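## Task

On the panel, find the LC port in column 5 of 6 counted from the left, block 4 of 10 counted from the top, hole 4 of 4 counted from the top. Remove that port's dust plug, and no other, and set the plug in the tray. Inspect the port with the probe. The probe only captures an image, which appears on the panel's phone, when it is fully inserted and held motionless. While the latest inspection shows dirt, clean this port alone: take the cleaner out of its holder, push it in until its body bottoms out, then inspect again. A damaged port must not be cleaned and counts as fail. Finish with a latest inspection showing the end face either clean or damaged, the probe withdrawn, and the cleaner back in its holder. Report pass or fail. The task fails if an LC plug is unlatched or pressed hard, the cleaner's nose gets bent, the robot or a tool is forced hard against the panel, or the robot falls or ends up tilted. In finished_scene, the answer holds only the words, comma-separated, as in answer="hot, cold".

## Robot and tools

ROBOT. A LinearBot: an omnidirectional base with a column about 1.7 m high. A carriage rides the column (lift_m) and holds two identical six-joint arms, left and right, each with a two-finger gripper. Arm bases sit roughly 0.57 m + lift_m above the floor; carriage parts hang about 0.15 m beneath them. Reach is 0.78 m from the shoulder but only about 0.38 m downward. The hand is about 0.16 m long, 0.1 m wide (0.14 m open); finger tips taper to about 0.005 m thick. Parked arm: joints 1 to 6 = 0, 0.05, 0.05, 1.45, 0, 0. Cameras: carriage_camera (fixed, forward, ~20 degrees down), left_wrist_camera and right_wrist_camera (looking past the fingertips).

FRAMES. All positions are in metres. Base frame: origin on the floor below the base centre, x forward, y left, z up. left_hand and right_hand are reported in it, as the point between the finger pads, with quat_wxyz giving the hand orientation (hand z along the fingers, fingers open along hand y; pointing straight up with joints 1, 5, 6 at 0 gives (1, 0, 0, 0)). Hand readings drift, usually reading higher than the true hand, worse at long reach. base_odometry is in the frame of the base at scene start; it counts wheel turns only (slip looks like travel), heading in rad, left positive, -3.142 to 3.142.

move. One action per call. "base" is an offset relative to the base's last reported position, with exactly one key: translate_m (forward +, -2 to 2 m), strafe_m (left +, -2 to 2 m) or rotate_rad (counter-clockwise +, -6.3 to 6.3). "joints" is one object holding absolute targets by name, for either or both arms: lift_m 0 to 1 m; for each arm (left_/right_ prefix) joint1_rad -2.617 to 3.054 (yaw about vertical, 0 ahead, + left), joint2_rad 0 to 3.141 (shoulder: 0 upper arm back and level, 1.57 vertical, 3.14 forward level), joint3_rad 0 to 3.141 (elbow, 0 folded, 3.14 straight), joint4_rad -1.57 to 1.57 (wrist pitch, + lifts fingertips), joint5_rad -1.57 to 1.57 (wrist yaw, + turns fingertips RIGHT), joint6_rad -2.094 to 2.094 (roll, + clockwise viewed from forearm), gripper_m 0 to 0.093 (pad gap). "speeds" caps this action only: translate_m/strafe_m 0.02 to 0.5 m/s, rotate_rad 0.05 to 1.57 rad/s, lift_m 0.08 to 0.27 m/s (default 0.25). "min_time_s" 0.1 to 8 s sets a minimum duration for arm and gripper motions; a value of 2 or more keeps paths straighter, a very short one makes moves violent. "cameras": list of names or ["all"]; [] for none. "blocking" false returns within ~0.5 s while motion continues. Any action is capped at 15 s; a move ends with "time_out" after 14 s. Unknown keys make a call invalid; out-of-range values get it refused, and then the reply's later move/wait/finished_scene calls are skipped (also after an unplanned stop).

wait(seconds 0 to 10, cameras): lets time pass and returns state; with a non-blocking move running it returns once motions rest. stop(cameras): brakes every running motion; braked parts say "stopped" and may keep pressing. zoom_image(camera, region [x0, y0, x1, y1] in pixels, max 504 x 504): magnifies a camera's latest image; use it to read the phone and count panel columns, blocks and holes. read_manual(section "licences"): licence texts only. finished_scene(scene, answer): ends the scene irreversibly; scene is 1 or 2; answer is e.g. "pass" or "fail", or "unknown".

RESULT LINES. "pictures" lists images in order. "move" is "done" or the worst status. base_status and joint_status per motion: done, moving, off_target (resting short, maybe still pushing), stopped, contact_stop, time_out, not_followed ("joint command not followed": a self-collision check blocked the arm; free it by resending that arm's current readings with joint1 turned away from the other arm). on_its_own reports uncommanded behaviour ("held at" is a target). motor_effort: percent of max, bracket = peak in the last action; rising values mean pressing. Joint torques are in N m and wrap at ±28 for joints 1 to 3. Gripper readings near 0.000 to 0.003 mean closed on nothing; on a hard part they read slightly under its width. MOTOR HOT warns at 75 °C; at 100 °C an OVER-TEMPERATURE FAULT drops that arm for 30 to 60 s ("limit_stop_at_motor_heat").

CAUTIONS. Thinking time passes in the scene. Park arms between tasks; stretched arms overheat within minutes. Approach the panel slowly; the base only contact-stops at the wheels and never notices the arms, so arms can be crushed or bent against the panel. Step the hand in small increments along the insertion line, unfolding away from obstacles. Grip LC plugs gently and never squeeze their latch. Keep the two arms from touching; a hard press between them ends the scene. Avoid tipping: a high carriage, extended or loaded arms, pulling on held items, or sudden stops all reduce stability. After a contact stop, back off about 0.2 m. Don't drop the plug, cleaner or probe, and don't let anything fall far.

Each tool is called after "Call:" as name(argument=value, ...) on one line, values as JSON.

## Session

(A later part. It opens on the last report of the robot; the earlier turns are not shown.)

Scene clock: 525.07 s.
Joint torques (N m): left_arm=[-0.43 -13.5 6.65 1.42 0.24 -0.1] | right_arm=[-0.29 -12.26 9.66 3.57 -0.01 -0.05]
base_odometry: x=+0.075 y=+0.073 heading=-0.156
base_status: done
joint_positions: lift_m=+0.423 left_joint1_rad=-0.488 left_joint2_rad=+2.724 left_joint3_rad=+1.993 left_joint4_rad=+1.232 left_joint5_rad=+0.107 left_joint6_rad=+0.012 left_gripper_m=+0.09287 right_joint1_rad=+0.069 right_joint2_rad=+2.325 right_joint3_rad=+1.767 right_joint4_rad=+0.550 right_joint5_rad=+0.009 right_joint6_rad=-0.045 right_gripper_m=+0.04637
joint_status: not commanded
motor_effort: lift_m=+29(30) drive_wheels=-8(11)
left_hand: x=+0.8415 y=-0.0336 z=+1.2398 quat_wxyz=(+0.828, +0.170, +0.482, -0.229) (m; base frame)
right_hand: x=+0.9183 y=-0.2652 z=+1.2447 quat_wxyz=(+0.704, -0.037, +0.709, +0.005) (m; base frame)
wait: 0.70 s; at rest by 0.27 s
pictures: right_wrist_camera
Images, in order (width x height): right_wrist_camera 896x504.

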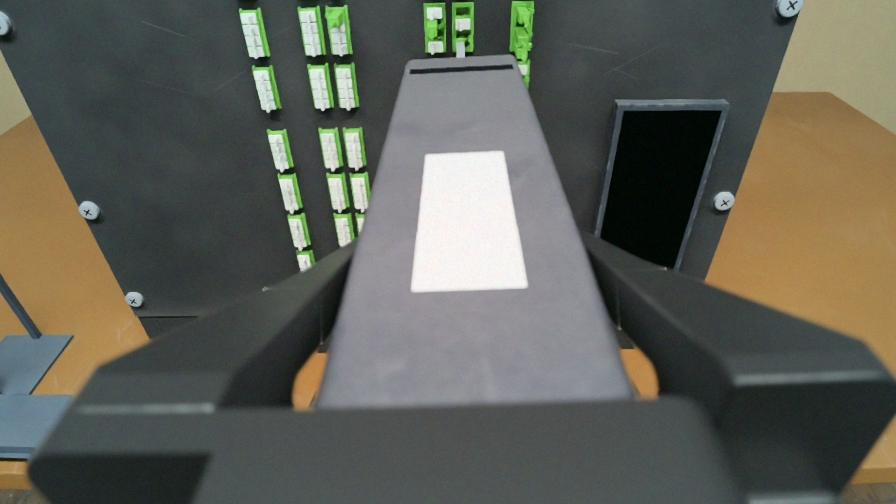

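Call:
move(base={"translate_m":-0.002}, speeds={"translate_m":0.02})

Call:
move(joints={"right_joint2_rad":2.344,"right_joint3_rad":1.769,"right_joint4_rad":0.645}, min_time_s=1)

Call:
wait(seconds=0.7, cameras=["right_wrist_camera","left_wrist_camera"])

Call:
zoom_image(camera="right_wrist_camera", region=[440, 10, 480, 60])

Call:
zoom_image(camera="left_wrist_camera", region=[420, 170, 510, 230])

Scene clock: 528.53 s.
Joint torques (N m): left_arm=[-0.44 -13.5 6.65 1.42 0.24 -0.1] | right_arm=[-0.25 -12.41 9.7 3.49 0.02 -0.02]
move: done
base_odometry: x=+0.073 y=+0.074 heading=-0.156
base_status: done
joint_positions: lift_m=+0.423 left_joint1_rad=-0.488 left_joint2_rad=+2.724 left_joint3_rad=+1.993 left_joint4_rad=+1.232 left_joint5_rad=+0.107 left_joint6_rad=+0.012 left_gripper_m=+0.09287 right_joint1_rad=+0.069 right_joint2_rad=+2.326 right_joint3_rad=+1.767 right_joint4_rad=+0.557 right_joint5_rad=+0.009 right_joint6_rad=-0.045 right_gripper_m=+0.04637
joint_status: not commanded
motor_effort: lift_m=+30(30) drive_wheels=-1(4)
left_hand: x=+0.8415 y=-0.0336 z=+1.2398 quat_wxyz=(+0.828, +0.170, +0.482, -0.229) (m; base frame)
right_hand: x=+0.9184 y=-0.2652 z=+1.2458 quat_wxyz=(+0.706, -0.037, +0.707, +0.005) (m; base frame)
pictures: none

Scene clock: 529.83 s.
Joint torques (N m): left_arm=[-0.44 -13.49 6.65 1.42 0.24 -0.1] | right_arm=[-0.23 -12.07 7.5 3.76 -0.01 -0.04]
move: off_target
base_odometry: x=+0.073 y=+0.074 heading=-0.156
base_status: not commanded
joint_positions: lift_m=+0.423 left_joint1_rad=-0.488 left_joint2_rad=+2.724 left_joint3_rad=+1.993 left_joint4_rad=+1.232 left_joint5_rad=+0.107 left_joint6_rad=+0.012 left_gripper_m=+0.09287 right_joint1_rad=+0.069 right_joint2_rad=+2.326 right_joint3_rad=+1.767 right_joint4_rad=+0.559 right_joint5_rad=+0.009 right_joint6_rad=-0.045 right_gripper_m=+0.04637
joint_status: right_joint4_rad off_target (ended at +0.559, target +0.645); the others done
motor_effort: lift_m=+29(30) drive_wheels=-1(1)
left_hand: x=+0.8415 y=-0.0336 z=+1.2398 quat_wxyz=(+0.828, +0.170, +0.482, -0.229) (m; base frame)
right_hand: x=+0.9184 y=-0.2652 z=+1.2464 quat_wxyz=(+0.707, -0.037, +0.706, +0.005) (m; base frame)
pictures: none

Scene clock: 530.53 s.
Joint torques (N m): left_arm=[-0.43 -13.49 6.64 1.42 0.24 -0.1] | right_arm=[-0.28 -12.14 7.54 3.76 -0.01 -0.05]
base_odometry: x=+0.073 y=+0.074 heading=-0.156
base_status: not commanded
joint_positions: lift_m=+0.423 left_joint1_rad=-0.488 left_joint2_rad=+2.724 left_joint3_rad=+1.993 left_joint4_rad=+1.232 left_joint5_rad=+0.107 left_joint6_rad=+0.012 left_gripper_m=+0.09287 right_joint1_rad=+0.069 right_joint2_rad=+2.326 right_joint3_rad=+1.767 right_joint4_rad=+0.559 right_joint5_rad=+0.009 right_joint6_rad=-0.045 right_gripper_m=+0.04637
joint_status: right_joint4_rad off_target (ended at +0.559, target +0.645); the others done
motor_effort: lift_m=+29(30) drive_wheels=-1(1)
left_hand: x=+0.8415 y=-0.0336 z=+1.2398 quat_wxyz=(+0.828, +0.170, +0.482, -0.229) (m; base frame)
right_hand: x=+0.9184 y=-0.2652 z=+1.2464 quat_wxyz=(+0.707, -0.037, +0.706, +0.005) (m; base frame)
wait: 0.70 s; at rest by 0.27 s
pictures: left_wrist_camera, right_wrist_camera
Images, in order (width x height): left_wrist_camera 896x504, right_wrist_camera 896x504.

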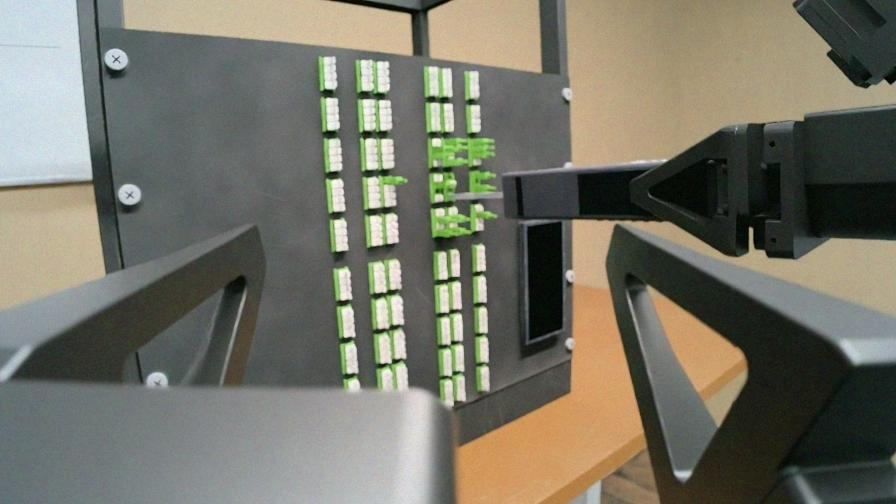

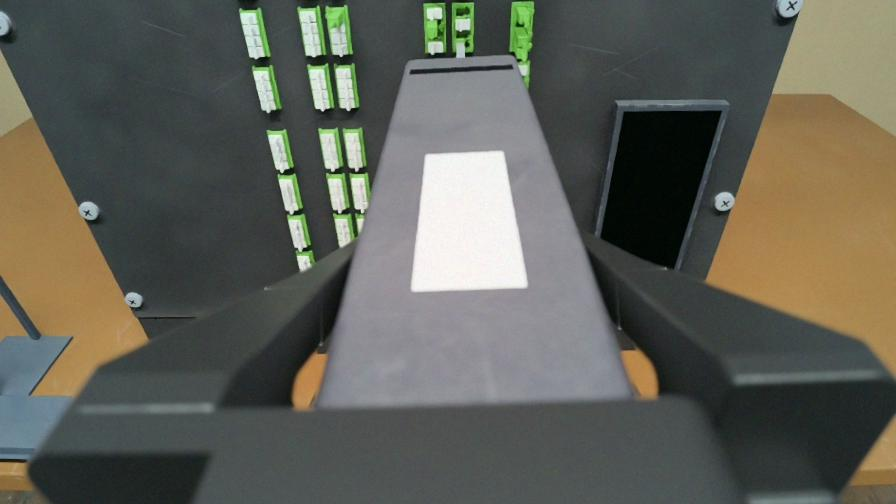

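Scaled by 10.080 from the camera's 896x504 image, which has a finer 1280x720 frame.

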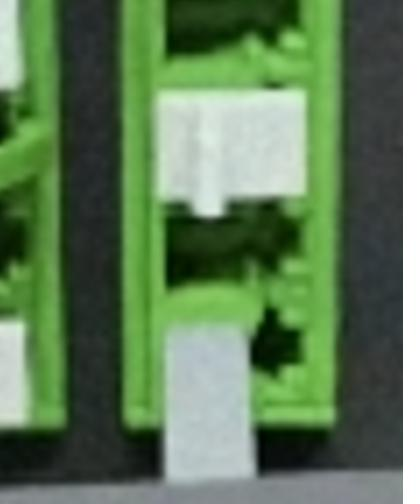

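Scaled by 5.600 from the camera's 896x504 image, which has a finer 1280x720 frame.

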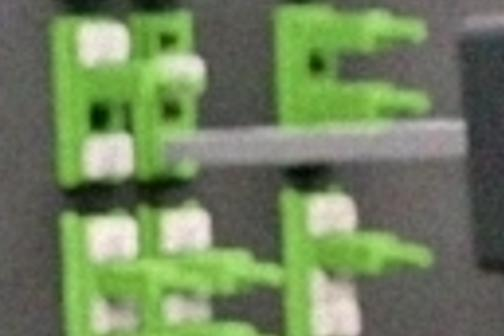

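Call:
zoom_image(camera="left_wrist_camera", region=[455, 130, 505, 240])

Call:
zoom_image(camera="left_wrist_camera", region=[350, 160, 420, 230])

Scaled by 4.582 from the camera's 896x504 image, which has a finer 1280x720 frame.

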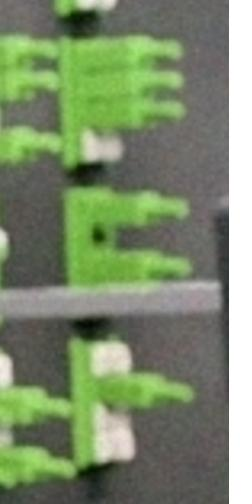

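Scaled by 7.200 from the camera's 896x504 image, which has a finer 1280x720 frame.

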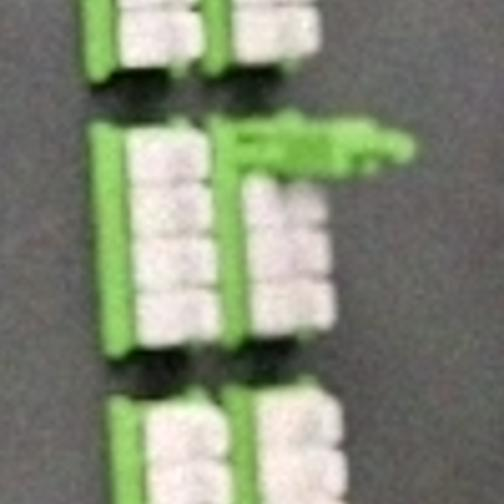

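Call:
zoom_image(camera="left_wrist_camera", region=[60, 0, 200, 400])

Call:
zoom_image(camera="left_wrist_camera", region=[480, 40, 620, 440])

Call:
zoom_image(camera="left_wrist_camera", region=[300, 30, 500, 420])

Scaled by 1.260 from the camera's 896x504 image, which has a finer 1280x720 frame.

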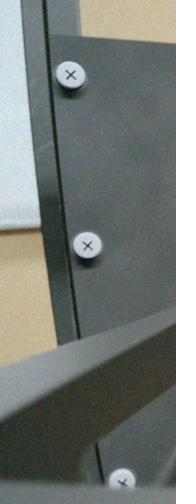

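Scaled by 1.260 from the camera's 896x504 image, which has a finer 1280x720 frame.

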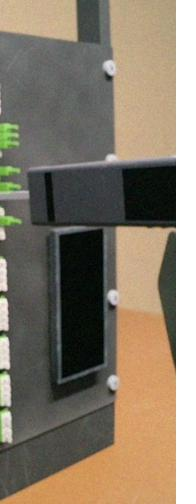

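Scaled by 1.292 from the camera's 896x504 image, which has a finer 1280x720 frame.

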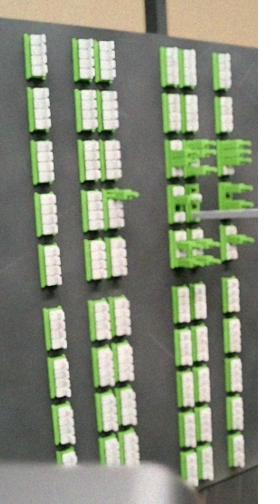

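Call:
move(base={"translate_m":0.003}, speeds={"translate_m":0.02})

Call:
wait(seconds=1.5, cameras=["right_wrist_camera","left_wrist_camera"])

Call:
zoom_image(camera="right_wrist_camera", region=[440, 10, 480, 60])

Call:
zoom_image(camera="left_wrist_camera", region=[420, 170, 510, 230])

Scene clock: 535.10 s.
Joint torques (N m): left_arm=[-0.44 -13.5 6.64 1.44 0.24 -0.1] | right_arm=[-0.25 -12.04 8.98 3.48 0.01 -0.03]
move: done
MOTOR HOT: joint 2 (shoulder) of the left arm reports 75 °C; the controller stops that arm at 100 °C. To cool a motor, set the load down, stop pushing, or move to a pose that needs little force.
base_odometry: x=+0.076 y=+0.073 heading=-0.156
base_status: done
joint_positions: lift_m=+0.423 left_joint1_rad=-0.488 left_joint2_rad=+2.724 left_joint3_rad=+1.993 left_joint4_rad=+1.232 left_joint5_rad=+0.107 left_joint6_rad=+0.012 left_gripper_m=+0.09287 right_joint1_rad=+0.069 right_joint2_rad=+2.326 right_joint3_rad=+1.749 right_joint4_rad=+0.582 right_joint5_rad=+0.009 right_joint6_rad=-0.045 right_gripper_m=+0.04637
joint_status: not commanded
motor_effort: lift_m=+29(30) drive_wheels=-5(8)
left_hand: x=+0.8415 y=-0.0336 z=+1.2398 quat_wxyz=(+0.828, +0.170, +0.482, -0.229) (m; base frame)
right_hand: x=+0.9169 y=-0.2653 z=+1.2431 quat_wxyz=(+0.709, -0.037, +0.705, +0.005) (m; base frame)
pictures: none

Scene clock: 536.60 s.
Joint torques (N m): left_arm=[-0.43 -13.49 6.64 1.42 0.24 -0.1] | right_arm=[-0.29 -12.05 8.92 3.49 -0.01 -0.04]
MOTOR HOT: still on. Joint 2 (shoulder) of the left arm reports 75 °C.
base_odometry: x=+0.076 y=+0.073 heading=-0.156
base_status: done
joint_positions: lift_m=+0.423 left_joint1_rad=-0.488 left_joint2_rad=+2.724 left_joint3_rad=+1.993 left_joint4_rad=+1.232 left_joint5_rad=+0.107 left_joint6_rad=+0.012 left_gripper_m=+0.09287 right_joint1_rad=+0.069 right_joint2_rad=+2.326 right_joint3_rad=+1.749 right_joint4_rad=+0.582 right_joint5_rad=+0.009 right_joint6_rad=-0.045 right_gripper_m=+0.04637
joint_status: not commanded
motor_effort: lift_m=+29(30) drive_wheels=-5(8)
left_hand: x=+0.8415 y=-0.0336 z=+1.2398 quat_wxyz=(+0.828, +0.170, +0.482, -0.229) (m; base frame)
right_hand: x=+0.9169 y=-0.2653 z=+1.2431 quat_wxyz=(+0.709, -0.037, +0.705, +0.005) (m; base frame)
wait: 1.50 s; at rest by 0.27 s
pictures: left_wrist_camera, right_wrist_camera
Images, in order (width x height): left_wrist_camera 896x504, right_wrist_camera 896x504.

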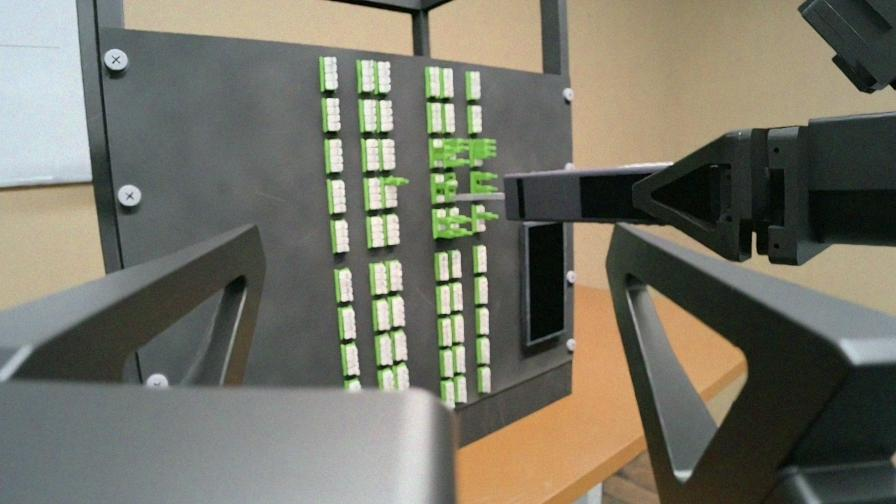

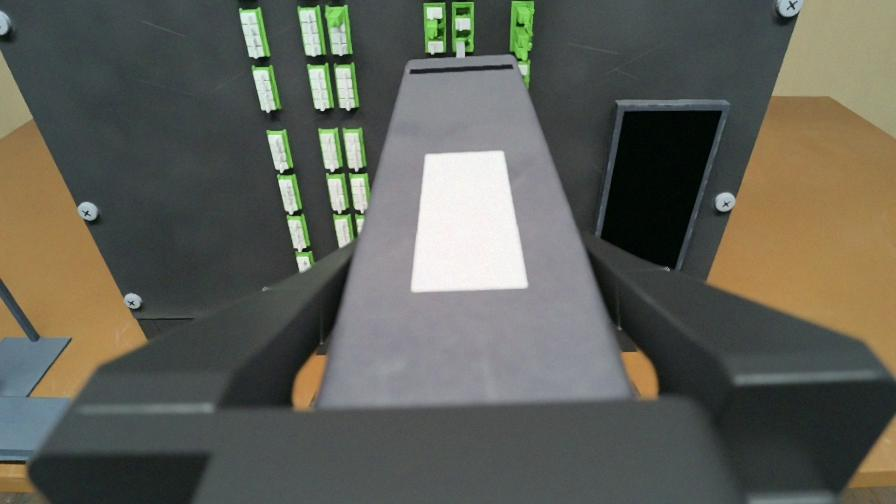

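Scaled by 10.080 from the camera's 896x504 image, which has a finer 1280x720 frame.

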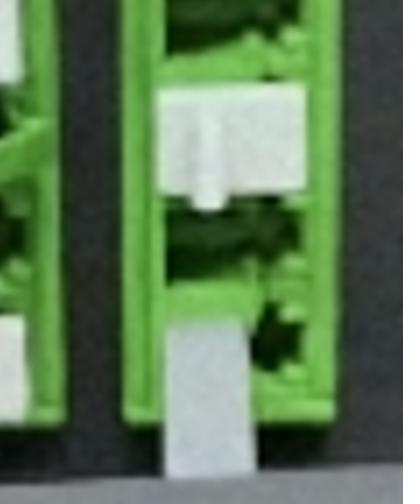

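Scaled by 5.600 from the camera's 896x504 image, which has a finer 1280x720 frame.

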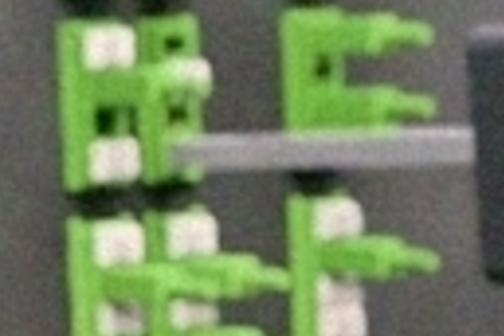

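Call:
zoom_image(camera="right_wrist_camera", region=[580, 80, 760, 290])

Scaled by 2.400 from the camera's 896x504 image, which has a finer 1280x720 frame.

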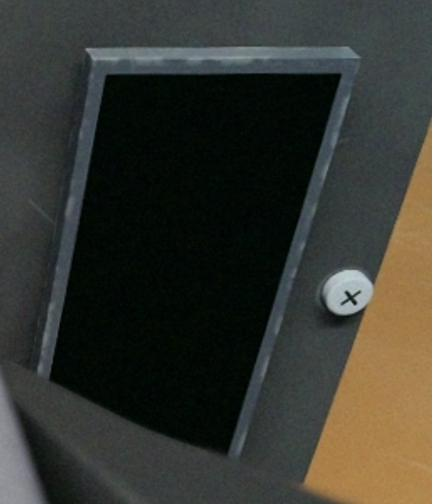

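Call:
move(joints={"left_joint1_rad":0,"left_joint2_rad":0.05,"left_joint3_rad":0.05,"left_joint4_rad":1.45,"left_joint5_rad":0,"left_joint6_rad":0}, min_time_s=4)

Call:
move(base={"translate_m":-0.003}, speeds={"translate_m":0.02})

Call:
wait(seconds=0.5, cameras=["right_wrist_camera"])

Call:
zoom_image(camera="right_wrist_camera", region=[440, 10, 480, 60])

Scene clock: 541.90 s.
Joint torques (N m): left_arm=[0.42 2.73 3.71 -0.11 0 -0.1] | right_arm=[-0.27 -12.11 8.92 3.51 0 -0.04]
move: done
MOTOR HOT: still on. Joint 2 (shoulder) of the left arm reports 75 °C.
base_odometry: x=+0.076 y=+0.073 heading=-0.156
base_status: not commanded
joint_positions: lift_m=+0.423 left_joint1_rad=-0.008 left_joint2_rad=+0.062 left_joint3_rad=+0.059 left_joint4_rad=+1.437 left_joint5_rad=+0.015 left_joint6_rad=+0.011 left_gripper_m=+0.09287 right_joint1_rad=+0.069 right_joint2_rad=+2.326 right_joint3_rad=+1.749 right_joint4_rad=+0.582 right_joint5_rad=+0.009 right_joint6_rad=-0.045 right_gripper_m=+0.04637
joint_status: all done
motor_effort: lift_m=+30(30) drive_wheels=-4(5)
left_hand: x=+0.2669 y=+0.3081 z=+1.4546 quat_wxyz=(+0.998, +0.008, +0.068, +0.001) (m; base frame)
right_hand: x=+0.9169 y=-0.2653 z=+1.2431 quat_wxyz=(+0.709, -0.037, +0.705, +0.005) (m; base frame)
pictures: none

Scene clock: 542.47 s.
Joint torques (N m): left_arm=[0.42 2.7 3.69 -0.15 0.01 -0.1] | right_arm=[-0.2 -13.44 8.87 3.17 -0.02 -0.04]
move: done
MOTOR HOT: still on. Joint 2 (shoulder) of the left arm reports 75 °C.
base_odometry: x=+0.073 y=+0.074 heading=-0.156
base_status: done
joint_positions: lift_m=+0.423 left_joint1_rad=-0.008 left_joint2_rad=+0.062 left_joint3_rad=+0.059 left_joint4_rad=+1.440 left_joint5_rad=+0.014 left_joint6_rad=+0.011 left_gripper_m=+0.09287 right_joint1_rad=+0.069 right_joint2_rad=+2.340 right_joint3_rad=+1.749 right_joint4_rad=+0.608 right_joint5_rad=+0.009 right_joint6_rad=-0.045 right_gripper_m=+0.04637
joint_status: not commanded
motor_effort: lift_m=+29(30) drive_wheels=+3(6)
left_hand: x=+0.2661 y=+0.3082 z=+1.4547 quat_wxyz=(+0.998, +0.008, +0.067, +0.001) (m; base frame)
right_hand: x=+0.9184 y=-0.2652 z=+1.2401 quat_wxyz=(+0.713, -0.037, +0.700, +0.005) (m; base frame)
pictures: none

Scene clock: 542.97 s.
Joint torques (N m): left_arm=[0.42 2.73 3.71 -0.14 0.01 -0.1] | right_arm=[-0.34 -13.48 8.9 3.17 -0.01 -0.03]
MOTOR HOT: still on. Joint 2 (shoulder) of the left arm reports 74 °C.
base_odometry: x=+0.073 y=+0.074 heading=-0.156
base_status: done
joint_positions: lift_m=+0.423 left_joint1_rad=-0.008 left_joint2_rad=+0.062 left_joint3_rad=+0.059 left_joint4_rad=+1.440 left_joint5_rad=+0.014 left_joint6_rad=+0.011 left_gripper_m=+0.09287 right_joint1_rad=+0.069 right_joint2_rad=+2.340 right_joint3_rad=+1.749 right_joint4_rad=+0.608 right_joint5_rad=+0.009 right_joint6_rad=-0.045 right_gripper_m=+0.04637
joint_status: not commanded
motor_effort: lift_m=+30(30) drive_wheels=+3(6)
left_hand: x=+0.2661 y=+0.3082 z=+1.4547 quat_wxyz=(+0.998, +0.008, +0.067, +0.001) (m; base frame)
right_hand: x=+0.9184 y=-0.2652 z=+1.2401 quat_wxyz=(+0.713, -0.037, +0.700, +0.005) (m; base frame)
wait: 0.50 s; at rest by 0.27 s
pictures: right_wrist_camera
Images, in order (width x height): right_wrist_camera 896x504.

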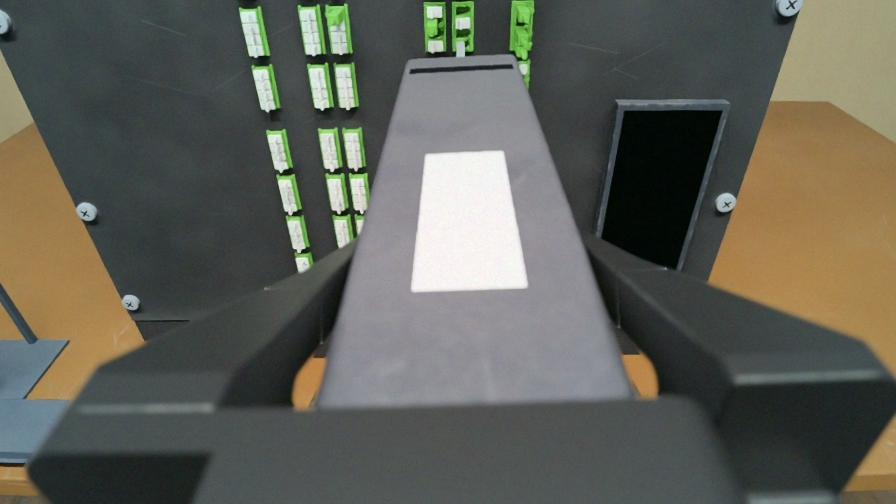

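Scaled by 10.080 from the camera's 896x504 image, which has a finer 1280x720 frame.

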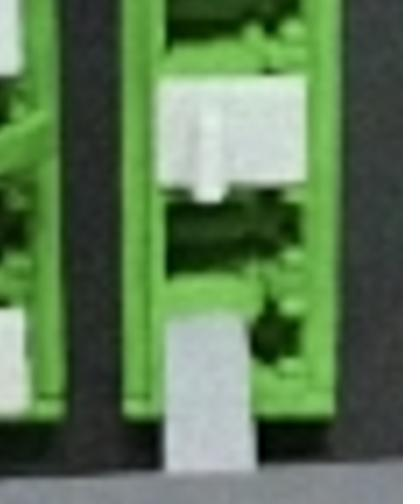

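Call:
move(joints={"right_joint2_rad":2.258,"right_joint3_rad":1.817,"right_joint4_rad":0.614}, min_time_s=1.5)

Call:
wait(seconds=0.5, cameras=["right_wrist_camera"])

Call:
zoom_image(camera="right_wrist_camera", region=[440, 10, 480, 60])

Scene clock: 545.97 s.
Joint torques (N m): left_arm=[0.42 2.74 3.7 -0.14 0.01 -0.1] | right_arm=[-0.31 -20.68 11.38 3.27 0 -0.04]
move: off_target
MOTOR HOT: cleared for the motors of the left arm.
base_odometry: x=+0.073 y=+0.074 heading=-0.156
base_status: not commanded
joint_positions: lift_m=+0.423 left_joint1_rad=-0.008 left_joint2_rad=+0.062 left_joint3_rad=+0.059 left_joint4_rad=+1.440 left_joint5_rad=+0.014 left_joint6_rad=+0.011 left_gripper_m=+0.09287 right_joint1_rad=+0.069 right_joint2_rad=+2.332 right_joint3_rad=+1.765 right_joint4_rad=+0.569 right_joint5_rad=+0.009 right_joint6_rad=-0.045 right_gripper_m=+0.04637
joint_status: right_joint4_rad off_target (ended at +0.569, target +0.614); the others done
motor_effort: lift_m=+30(30) drive_wheels=+1(3)
left_hand: x=+0.2661 y=+0.3082 z=+1.4547 quat_wxyz=(+0.998, +0.008, +0.067, +0.001) (m; base frame)
right_hand: x=+0.9189 y=-0.2652 z=+1.2439 quat_wxyz=(+0.708, -0.037, +0.705, +0.005) (m; base frame)
pictures: none

Scene clock: 546.47 s.
Joint torques (N m): left_arm=[0.4 2.73 3.71 -0.15 0.01 -0.1] | right_arm=[-0.28 -20.77 11.38 3.27 -0.01 -0.04]
base_odometry: x=+0.073 y=+0.074 heading=-0.156
base_status: not commanded
joint_positions: lift_m=+0.423 left_joint1_rad=-0.008 left_joint2_rad=+0.062 left_joint3_rad=+0.059 left_joint4_rad=+1.440 left_joint5_rad=+0.014 left_joint6_rad=+0.011 left_gripper_m=+0.09287 right_joint1_rad=+0.069 right_joint2_rad=+2.332 right_joint3_rad=+1.765 right_joint4_rad=+0.569 right_joint5_rad=+0.009 right_joint6_rad=-0.045 right_gripper_m=+0.04637
joint_status: right_joint4_rad off_target (ended at +0.569, target +0.614); the others done
motor_effort: lift_m=+30(30) drive_wheels=+1(3)
left_hand: x=+0.2661 y=+0.3082 z=+1.4547 quat_wxyz=(+0.998, +0.008, +0.067, +0.001) (m; base frame)
right_hand: x=+0.9189 y=-0.2652 z=+1.2439 quat_wxyz=(+0.708, -0.037, +0.705, +0.005) (m; base frame)
wait: 0.50 s; at rest by 0.27 s
pictures: right_wrist_camera
Images, in order (width x height): right_wrist_camera 896x504.

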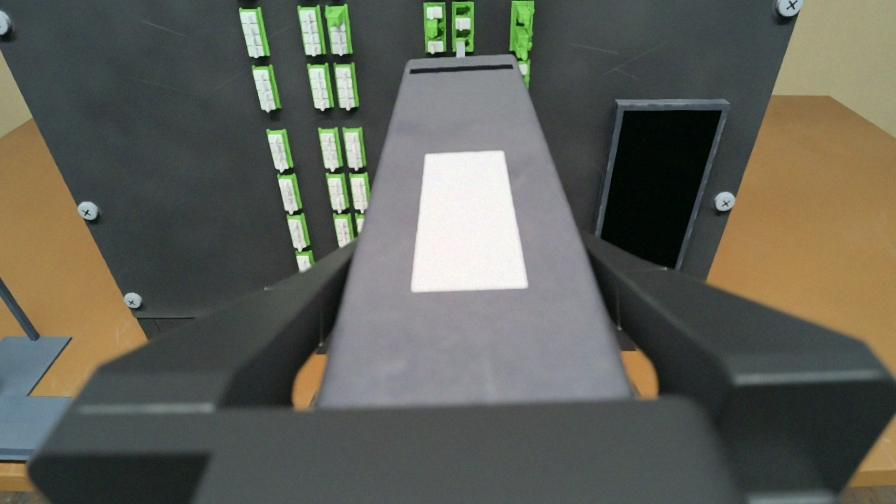

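Scaled by 10.080 from the camera's 896x504 image, which has a finer 1280x720 frame.

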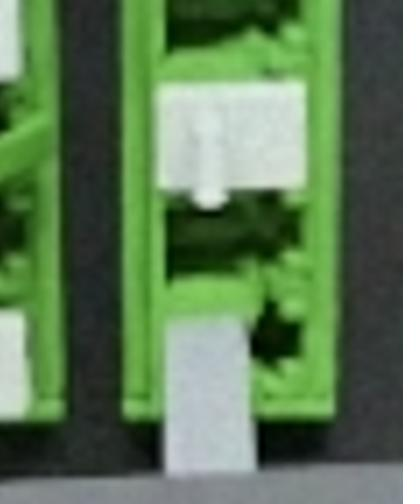

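Call:
move(joints={"right_joint2_rad":2.350,"right_joint3_rad":1.828,"right_joint4_rad":0.624}, min_time_s=1.5)

Call:
wait(seconds=0.5, cameras=["right_wrist_camera"])

Call:
zoom_image(camera="right_wrist_camera", region=[440, 10, 480, 60])

Scene clock: 548.93 s.
Joint torques (N m): left_arm=[0.42 2.74 3.71 -0.15 0.01 -0.1] | right_arm=[-0.29 -12.14 12.11 3.42 -0.02 -0.05]
move: off_target
base_odometry: x=+0.073 y=+0.074 heading=-0.156
base_status: not commanded
joint_positions: lift_m=+0.423 left_joint1_rad=-0.008 left_joint2_rad=+0.062 left_joint3_rad=+0.059 left_joint4_rad=+1.440 left_joint5_rad=+0.014 left_joint6_rad=+0.011 left_gripper_m=+0.09287 right_joint1_rad=+0.069 right_joint2_rad=+2.332 right_joint3_rad=+1.767 right_joint4_rad=+0.567 right_joint5_rad=+0.009 right_joint6_rad=-0.045 right_gripper_m=+0.04637
joint_status: right_joint3_rad off_target (ended at +1.767, target +1.828); right_joint4_rad off_target (ended at +0.567, target +0.624); the others done
motor_effort: lift_m=+30(30) drive_wheels=+1(1)
left_hand: x=+0.2661 y=+0.3082 z=+1.4547 quat_wxyz=(+0.998, +0.008, +0.067, +0.001) (m; base frame)
right_hand: x=+0.9191 y=-0.2652 z=+1.2443 quat_wxyz=(+0.708, -0.037, +0.705, +0.005) (m; base frame)
pictures: none

Scene clock: 549.43 s.
Joint torques (N m): left_arm=[0.42 2.73 3.7 -0.14 0.01 -0.1] | right_arm=[-0.32 -12.1 12.16 3.42 -0.01 -0.05]
base_odometry: x=+0.073 y=+0.074 heading=-0.156
base_status: not commanded
joint_positions: lift_m=+0.423 left_joint1_rad=-0.008 left_joint2_rad=+0.062 left_joint3_rad=+0.059 left_joint4_rad=+1.440 left_joint5_rad=+0.014 left_joint6_rad=+0.011 left_gripper_m=+0.09287 right_joint1_rad=+0.069 right_joint2_rad=+2.332 right_joint3_rad=+1.767 right_joint4_rad=+0.567 right_joint5_rad=+0.009 right_joint6_rad=-0.045 right_gripper_m=+0.04637
joint_status: right_joint3_rad off_target (ended at +1.767, target +1.828); right_joint4_rad off_target (ended at +0.567, target +0.624); the others done
motor_effort: lift_m=+29(30) drive_wheels=+1(1)
left_hand: x=+0.2661 y=+0.3082 z=+1.4547 quat_wxyz=(+0.998, +0.008, +0.067, +0.001) (m; base frame)
right_hand: x=+0.9191 y=-0.2652 z=+1.2443 quat_wxyz=(+0.708, -0.037, +0.705, +0.005) (m; base frame)
wait: 0.50 s; at rest by 0.27 s
pictures: right_wrist_camera
Images, in order (width x height): right_wrist_camera 896x504.

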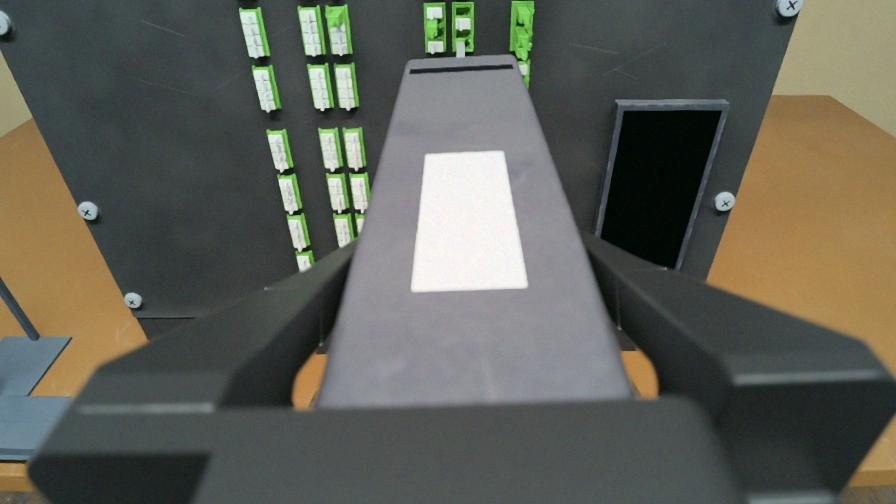

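Scaled by 10.080 from the camera's 896x504 image, which has a finer 1280x720 frame.

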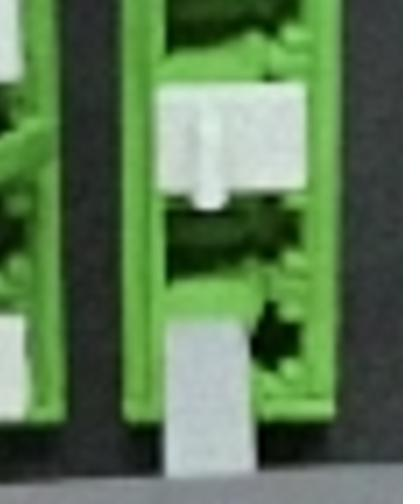

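Call:
move(joints={"right_joint5_rad":-0.02})

Call:
move(joints={"right_joint5_rad":0.045})

Call:
move(joints={"right_joint5_rad":0.01}, cameras=["right_wrist_camera"])

Call:
zoom_image(camera="right_wrist_camera", region=[440, 10, 480, 60])

Scene clock: 550.13 s.
Joint torques (N m): left_arm=[0.42 2.74 3.7 -0.14 0.01 -0.1] | right_arm=[-0.24 -12.14 12.18 3.41 -0.28 -0.04]
move: done
base_odometry: x=+0.073 y=+0.074 heading=-0.156
base_status: not commanded
joint_positions: lift_m=+0.423 left_joint1_rad=-0.008 left_joint2_rad=+0.062 left_joint3_rad=+0.059 left_joint4_rad=+1.440 left_joint5_rad=+0.014 left_joint6_rad=+0.011 left_gripper_m=+0.09287 right_joint1_rad=+0.068 right_joint2_rad=+2.332 right_joint3_rad=+1.767 right_joint4_rad=+0.567 right_joint5_rad=-0.005 right_joint6_rad=-0.045 right_gripper_m=+0.04637
joint_status: all done
motor_effort: lift_m=+30(30) drive_wheels=+1(1)
left_hand: x=+0.2661 y=+0.3082 z=+1.4547 quat_wxyz=(+0.998, +0.008, +0.067, +0.001) (m; base frame)
right_hand: x=+0.9190 y=-0.2637 z=+1.2443 quat_wxyz=(+0.708, -0.041, +0.705, +0.010) (m; base frame)
pictures: none

Scene clock: 550.63 s.
Joint torques (N m): left_arm=[0.42 2.73 3.71 -0.15 0.01 -0.1] | right_arm=[-0.31 -12.12 12.08 3.4 0.26 -0.04]
move: off_target
base_odometry: x=+0.073 y=+0.074 heading=-0.156
base_status: not commanded
joint_positions: lift_m=+0.423 left_joint1_rad=-0.008 left_joint2_rad=+0.062 left_joint3_rad=+0.059 left_joint4_rad=+1.440 left_joint5_rad=+0.014 left_joint6_rad=+0.011 left_gripper_m=+0.09287 right_joint1_rad=+0.068 right_joint2_rad=+2.332 right_joint3_rad=+1.767 right_joint4_rad=+0.567 right_joint5_rad=+0.015 right_joint6_rad=-0.045 right_gripper_m=+0.04637
joint_status: right_joint5_rad off_target (ended at +0.014, target +0.045)
motor_effort: lift_m=+30(30) drive_wheels=+1(1)
left_hand: x=+0.2661 y=+0.3082 z=+1.4547 quat_wxyz=(+0.998, +0.008, +0.067, +0.001) (m; base frame)
right_hand: x=+0.9192 y=-0.2665 z=+1.2443 quat_wxyz=(+0.708, -0.035, +0.706, +0.003) (m; base frame)
pictures: none

Scene clock: 551.03 s.
Joint torques (N m): left_arm=[0.42 2.74 3.7 -0.14 0.01 -0.09] | right_arm=[-0.29 -12.11 12.1 3.42 -0.11 -0.04]
move: done
base_odometry: x=+0.073 y=+0.074 heading=-0.156
base_status: not commanded
joint_positions: lift_m=+0.423 left_joint1_rad=-0.008 left_joint2_rad=+0.062 left_joint3_rad=+0.059 left_joint4_rad=+1.440 left_joint5_rad=+0.014 left_joint6_rad=+0.011 left_gripper_m=+0.09287 right_joint1_rad=+0.068 right_joint2_rad=+2.332 right_joint3_rad=+1.767 right_joint4_rad=+0.567 right_joint5_rad=+0.012 right_joint6_rad=-0.045 right_gripper_m=+0.04637
joint_status: all done
motor_effort: lift_m=+30(30) drive_wheels=+1(1)
left_hand: x=+0.2661 y=+0.3082 z=+1.4547 quat_wxyz=(+0.998, +0.008, +0.067, +0.001) (m; base frame)
right_hand: x=+0.9191 y=-0.2660 z=+1.2443 quat_wxyz=(+0.708, -0.036, +0.706, +0.004) (m; base frame)
pictures: right_wrist_camera
Images, in order (width x height): right_wrist_camera 896x504.

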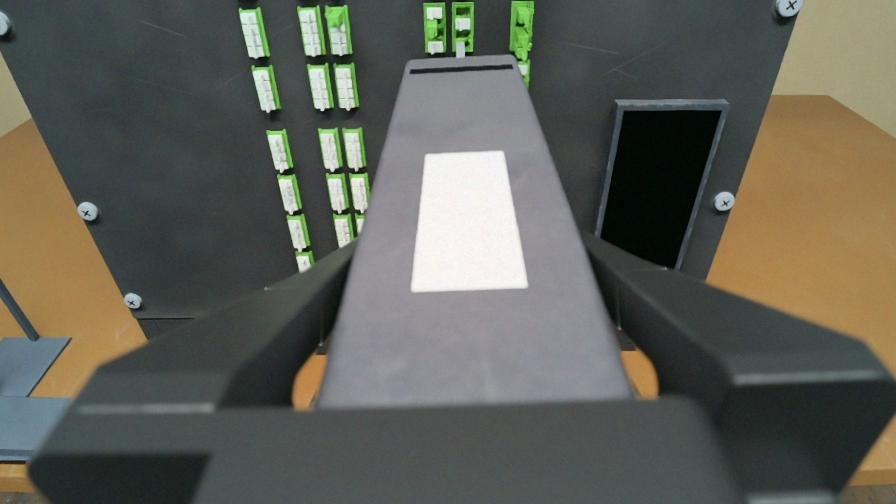

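Scaled by 10.080 from the camera's 896x504 image, which has a finer 1280x720 frame.

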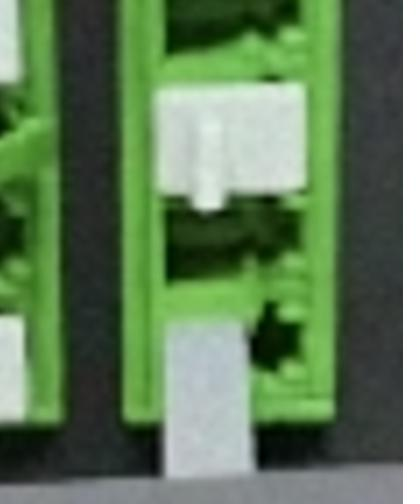

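Call:
move(joints={"right_joint2_rad":2.356,"right_joint3_rad":1.838,"right_joint4_rad":0.66,"right_joint5_rad":0.012}, min_time_s=1)

Call:
move(joints={"right_joint4_rad":0.58})

Call:
move(joints={"right_joint4_rad":0.625})

Call:
wait(seconds=1, cameras=["right_wrist_camera"])

Call:
zoom_image(camera="right_wrist_camera", region=[440, 10, 480, 60])

Scene clock: 553.77 s.
Joint torques (N m): left_arm=[0.42 2.73 3.71 -0.14 0 -0.09] | right_arm=[-0.25 -11.75 12.78 3.82 -0.09 -0.05]
move: off_target
base_odometry: x=+0.073 y=+0.074 heading=-0.156
base_status: not commanded
joint_positions: lift_m=+0.423 left_joint1_rad=-0.008 left_joint2_rad=+0.062 left_joint3_rad=+0.059 left_joint4_rad=+1.440 left_joint5_rad=+0.014 left_joint6_rad=+0.011 left_gripper_m=+0.09287 right_joint1_rad=+0.068 right_joint2_rad=+2.334 right_joint3_rad=+1.769 right_joint4_rad=+0.569 right_joint5_rad=+0.012 right_joint6_rad=-0.045 right_gripper_m=+0.04637
joint_status: right_joint3_rad off_target (ended at +1.769, target +1.838); right_joint4_rad off_target (ended at +0.569, target +0.660); the others done
motor_effort: lift_m=+30(30) drive_wheels=+1(1)
left_hand: x=+0.2661 y=+0.3082 z=+1.4547 quat_wxyz=(+0.998, +0.008, +0.067, +0.001) (m; base frame)
right_hand: x=+0.9194 y=-0.2660 z=+1.2445 quat_wxyz=(+0.708, -0.036, +0.705, +0.004) (m; base frame)
pictures: none

Scene clock: 554.33 s.
Joint torques (N m): left_arm=[0.42 2.74 3.71 -0.15 0.01 -0.1] | right_arm=[-0.23 -11.78 12.31 3.05 -0.09 -0.04]
move: done
base_odometry: x=+0.073 y=+0.074 heading=-0.156
base_status: not commanded
joint_positions: lift_m=+0.423 left_joint1_rad=-0.008 left_joint2_rad=+0.062 left_joint3_rad=+0.059 left_joint4_rad=+1.440 left_joint5_rad=+0.014 left_joint6_rad=+0.011 left_gripper_m=+0.09287 right_joint1_rad=+0.068 right_joint2_rad=+2.334 right_joint3_rad=+1.774 right_joint4_rad=+0.554 right_joint5_rad=+0.012 right_joint6_rad=-0.045 right_gripper_m=+0.04637
joint_status: all done
motor_effort: lift_m=+30(30) drive_wheels=-1(1)
left_hand: x=+0.2661 y=+0.3082 z=+1.4547 quat_wxyz=(+0.998, +0.008, +0.067, +0.001) (m; base frame)
right_hand: x=+0.9199 y=-0.2659 z=+1.2435 quat_wxyz=(+0.705, -0.036, +0.708, +0.004) (m; base frame)
pictures: none

Scene clock: 554.83 s.
Joint torques (N m): left_arm=[0.42 2.74 3.71 -0.14 0.01 -0.1] | right_arm=[-0.21 -11.75 12.4 3.55 -0.09 -0.05]
move: off_target
base_odometry: x=+0.073 y=+0.074 heading=-0.156
base_status: not commanded
joint_positions: lift_m=+0.423 left_joint1_rad=-0.008 left_joint2_rad=+0.062 left_joint3_rad=+0.059 left_joint4_rad=+1.440 left_joint5_rad=+0.014 left_joint6_rad=+0.011 left_gripper_m=+0.09287 right_joint1_rad=+0.068 right_joint2_rad=+2.334 right_joint3_rad=+1.774 right_joint4_rad=+0.556 right_joint5_rad=+0.012 right_joint6_rad=-0.045 right_gripper_m=+0.04637
joint_status: right_joint4_rad off_target (ended at +0.556, target +0.625)
motor_effort: lift_m=+30(30) drive_wheels=-1(1)
left_hand: x=+0.2661 y=+0.3082 z=+1.4547 quat_wxyz=(+0.998, +0.008, +0.067, +0.001) (m; base frame)
right_hand: x=+0.9199 y=-0.2659 z=+1.2442 quat_wxyz=(+0.706, -0.036, +0.707, +0.004) (m; base frame)
pictures: none

Scene clock: 555.83 s.
Joint torques (N m): left_arm=[0.42 2.74 3.7 -0.15 0.01 -0.1] | right_arm=[-0.24 -11.75 12.31 3.55 -0.1 -0.05]
base_odometry: x=+0.073 y=+0.074 heading=-0.156
base_status: not commanded
joint_positions: lift_m=+0.423 left_joint1_rad=-0.008 left_joint2_rad=+0.062 left_joint3_rad=+0.059 left_joint4_rad=+1.440 left_joint5_rad=+0.014 left_joint6_rad=+0.011 left_gripper_m=+0.09287 right_joint1_rad=+0.068 right_joint2_rad=+2.334 right_joint3_rad=+1.774 right_joint4_rad=+0.556 right_joint5_rad=+0.012 right_joint6_rad=-0.045 right_gripper_m=+0.04637
joint_status: right_joint4_rad off_target (ended at +0.556, target +0.625)
motor_effort: lift_m=+30(30) drive_wheels=-1(1)
left_hand: x=+0.2661 y=+0.3082 z=+1.4547 quat_wxyz=(+0.998, +0.008, +0.067, +0.001) (m; base frame)
right_hand: x=+0.9199 y=-0.2659 z=+1.2442 quat_wxyz=(+0.706, -0.036, +0.707, +0.004) (m; base frame)
wait: 1.00 s; at rest by 0.27 s
pictures: right_wrist_camera
Images, in order (width x height): right_wrist_camera 896x504.

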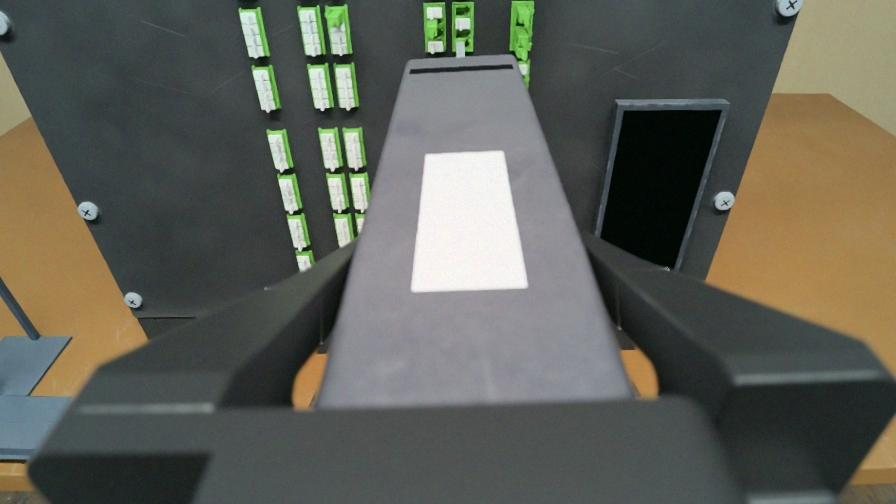

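Scaled by 10.080 from the camera's 896x504 image, which has a finer 1280x720 frame.

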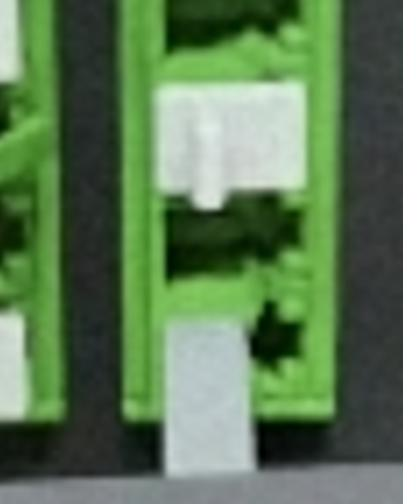

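Call:
wait(seconds=4, cameras=["right_wrist_camera"])

Scene clock: 560.53 s.
Joint torques (N m): left_arm=[0.4 2.74 3.71 -0.14 0.01 -0.09] | right_arm=[-0.2 -11.73 12.37 3.54 -0.09 -0.03]
base_odometry: x=+0.073 y=+0.074 heading=-0.156
base_status: not commanded
joint_positions: lift_m=+0.423 left_joint1_rad=-0.008 left_joint2_rad=+0.062 left_joint3_rad=+0.059 left_joint4_rad=+1.440 left_joint5_rad=+0.014 left_joint6_rad=+0.011 left_gripper_m=+0.09287 right_joint1_rad=+0.068 right_joint2_rad=+2.334 right_joint3_rad=+1.774 right_joint4_rad=+0.556 right_joint5_rad=+0.012 right_joint6_rad=-0.045 right_gripper_m=+0.04637
joint_status: right_joint4_rad off_target (ended at +0.556, target +0.625)
motor_effort: lift_m=+30(30) drive_wheels=-1(1)
left_hand: x=+0.2661 y=+0.3082 z=+1.4547 quat_wxyz=(+0.998, +0.008, +0.067, +0.001) (m; base frame)
right_hand: x=+0.9199 y=-0.2659 z=+1.2442 quat_wxyz=(+0.706, -0.036, +0.707, +0.004) (m; base frame)
wait: 4.00 s; at rest from the start
pictures: right_wrist_camera
Images, in order (width x height): right_wrist_camera 896x504.

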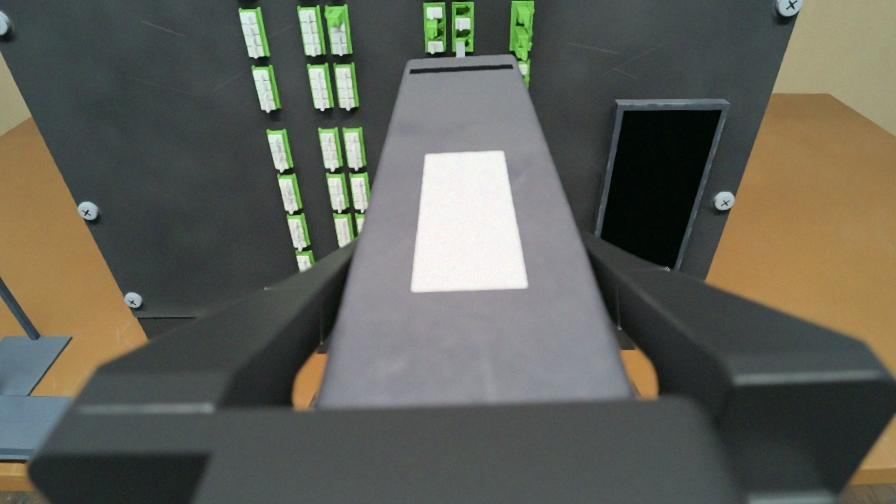

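Call:
move(joints={"right_joint5_rad":-0.04})

Call:
move(joints={"right_joint5_rad":-0.06}, cameras=["right_wrist_camera"])

Call:
zoom_image(camera="right_wrist_camera", region=[440, 10, 480, 60])

Scene clock: 561.53 s.
Joint torques (N m): left_arm=[0.42 2.73 3.71 -0.14 0.01 -0.1] | right_arm=[0.17 -11.71 12.34 3.56 -0.4 -0.04]
move: done
base_odometry: x=+0.073 y=+0.074 heading=-0.156
base_status: not commanded
joint_positions: lift_m=+0.423 left_joint1_rad=-0.008 left_joint2_rad=+0.062 left_joint3_rad=+0.059 left_joint4_rad=+1.440 left_joint5_rad=+0.014 left_joint6_rad=+0.011 left_gripper_m=+0.09287 right_joint1_rad=+0.064 right_joint2_rad=+2.334 right_joint3_rad=+1.774 right_joint4_rad=+0.556 right_joint5_rad=-0.015 right_joint6_rad=-0.045 right_gripper_m=+0.04637
joint_status: all done
motor_effort: lift_m=+30(30) drive_wheels=-1(1)
left_hand: x=+0.2661 y=+0.3082 z=+1.4547 quat_wxyz=(+0.998, +0.008, +0.067, +0.001) (m; base frame)
right_hand: x=+0.9198 y=-0.2644 z=+1.2442 quat_wxyz=(+0.706, -0.044, +0.707, +0.012) (m; base frame)
pictures: none

Scene clock: 561.87 s.
Joint torques (N m): left_arm=[0.42 2.74 3.71 -0.14 0.01 -0.1] | right_arm=[0.57 -11.77 12.3 3.53 -0.53 -0.04]
move: off_target
base_odometry: x=+0.073 y=+0.074 heading=-0.156
base_status: not commanded
joint_positions: lift_m=+0.423 left_joint1_rad=-0.008 left_joint2_rad=+0.062 left_joint3_rad=+0.059 left_joint4_rad=+1.440 left_joint5_rad=+0.014 left_joint6_rad=+0.011 left_gripper_m=+0.09287 right_joint1_rad=+0.061 right_joint2_rad=+2.334 right_joint3_rad=+1.774 right_joint4_rad=+0.557 right_joint5_rad=-0.023 right_joint6_rad=-0.045 right_gripper_m=+0.04637
joint_status: right_joint5_rad off_target (ended at -0.023, target -0.060)
motor_effort: lift_m=+30(30) drive_wheels=-1(1)
left_hand: x=+0.2661 y=+0.3082 z=+1.4547 quat_wxyz=(+0.998, +0.008, +0.067, +0.001) (m; base frame)
right_hand: x=+0.9198 y=-0.2652 z=+1.2443 quat_wxyz=(+0.706, -0.045, +0.707, +0.014) (m; base frame)
pictures: right_wrist_camera
Images, in order (width x height): right_wrist_camera 896x504.

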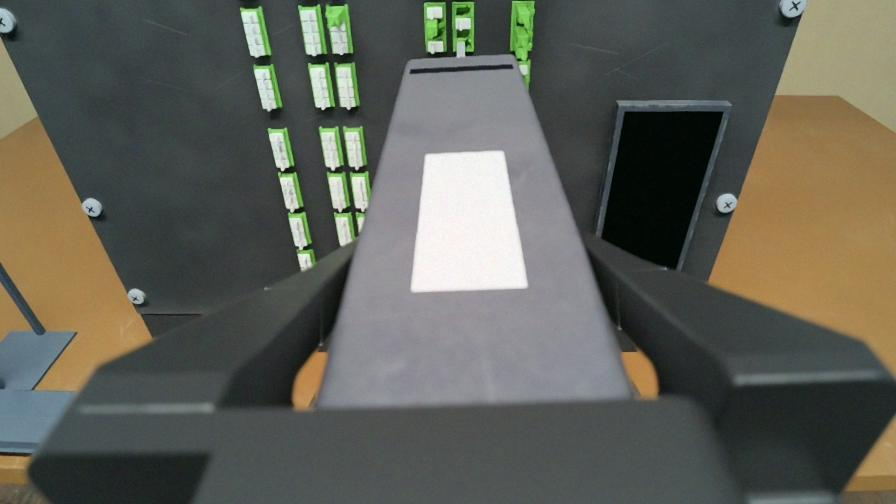

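Scaled by 10.080 from the camera's 896x504 image, which has a finer 1280x720 frame.

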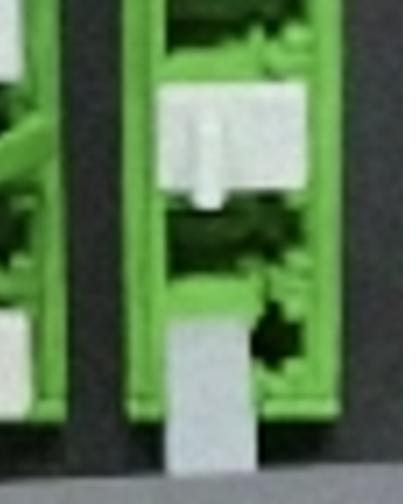

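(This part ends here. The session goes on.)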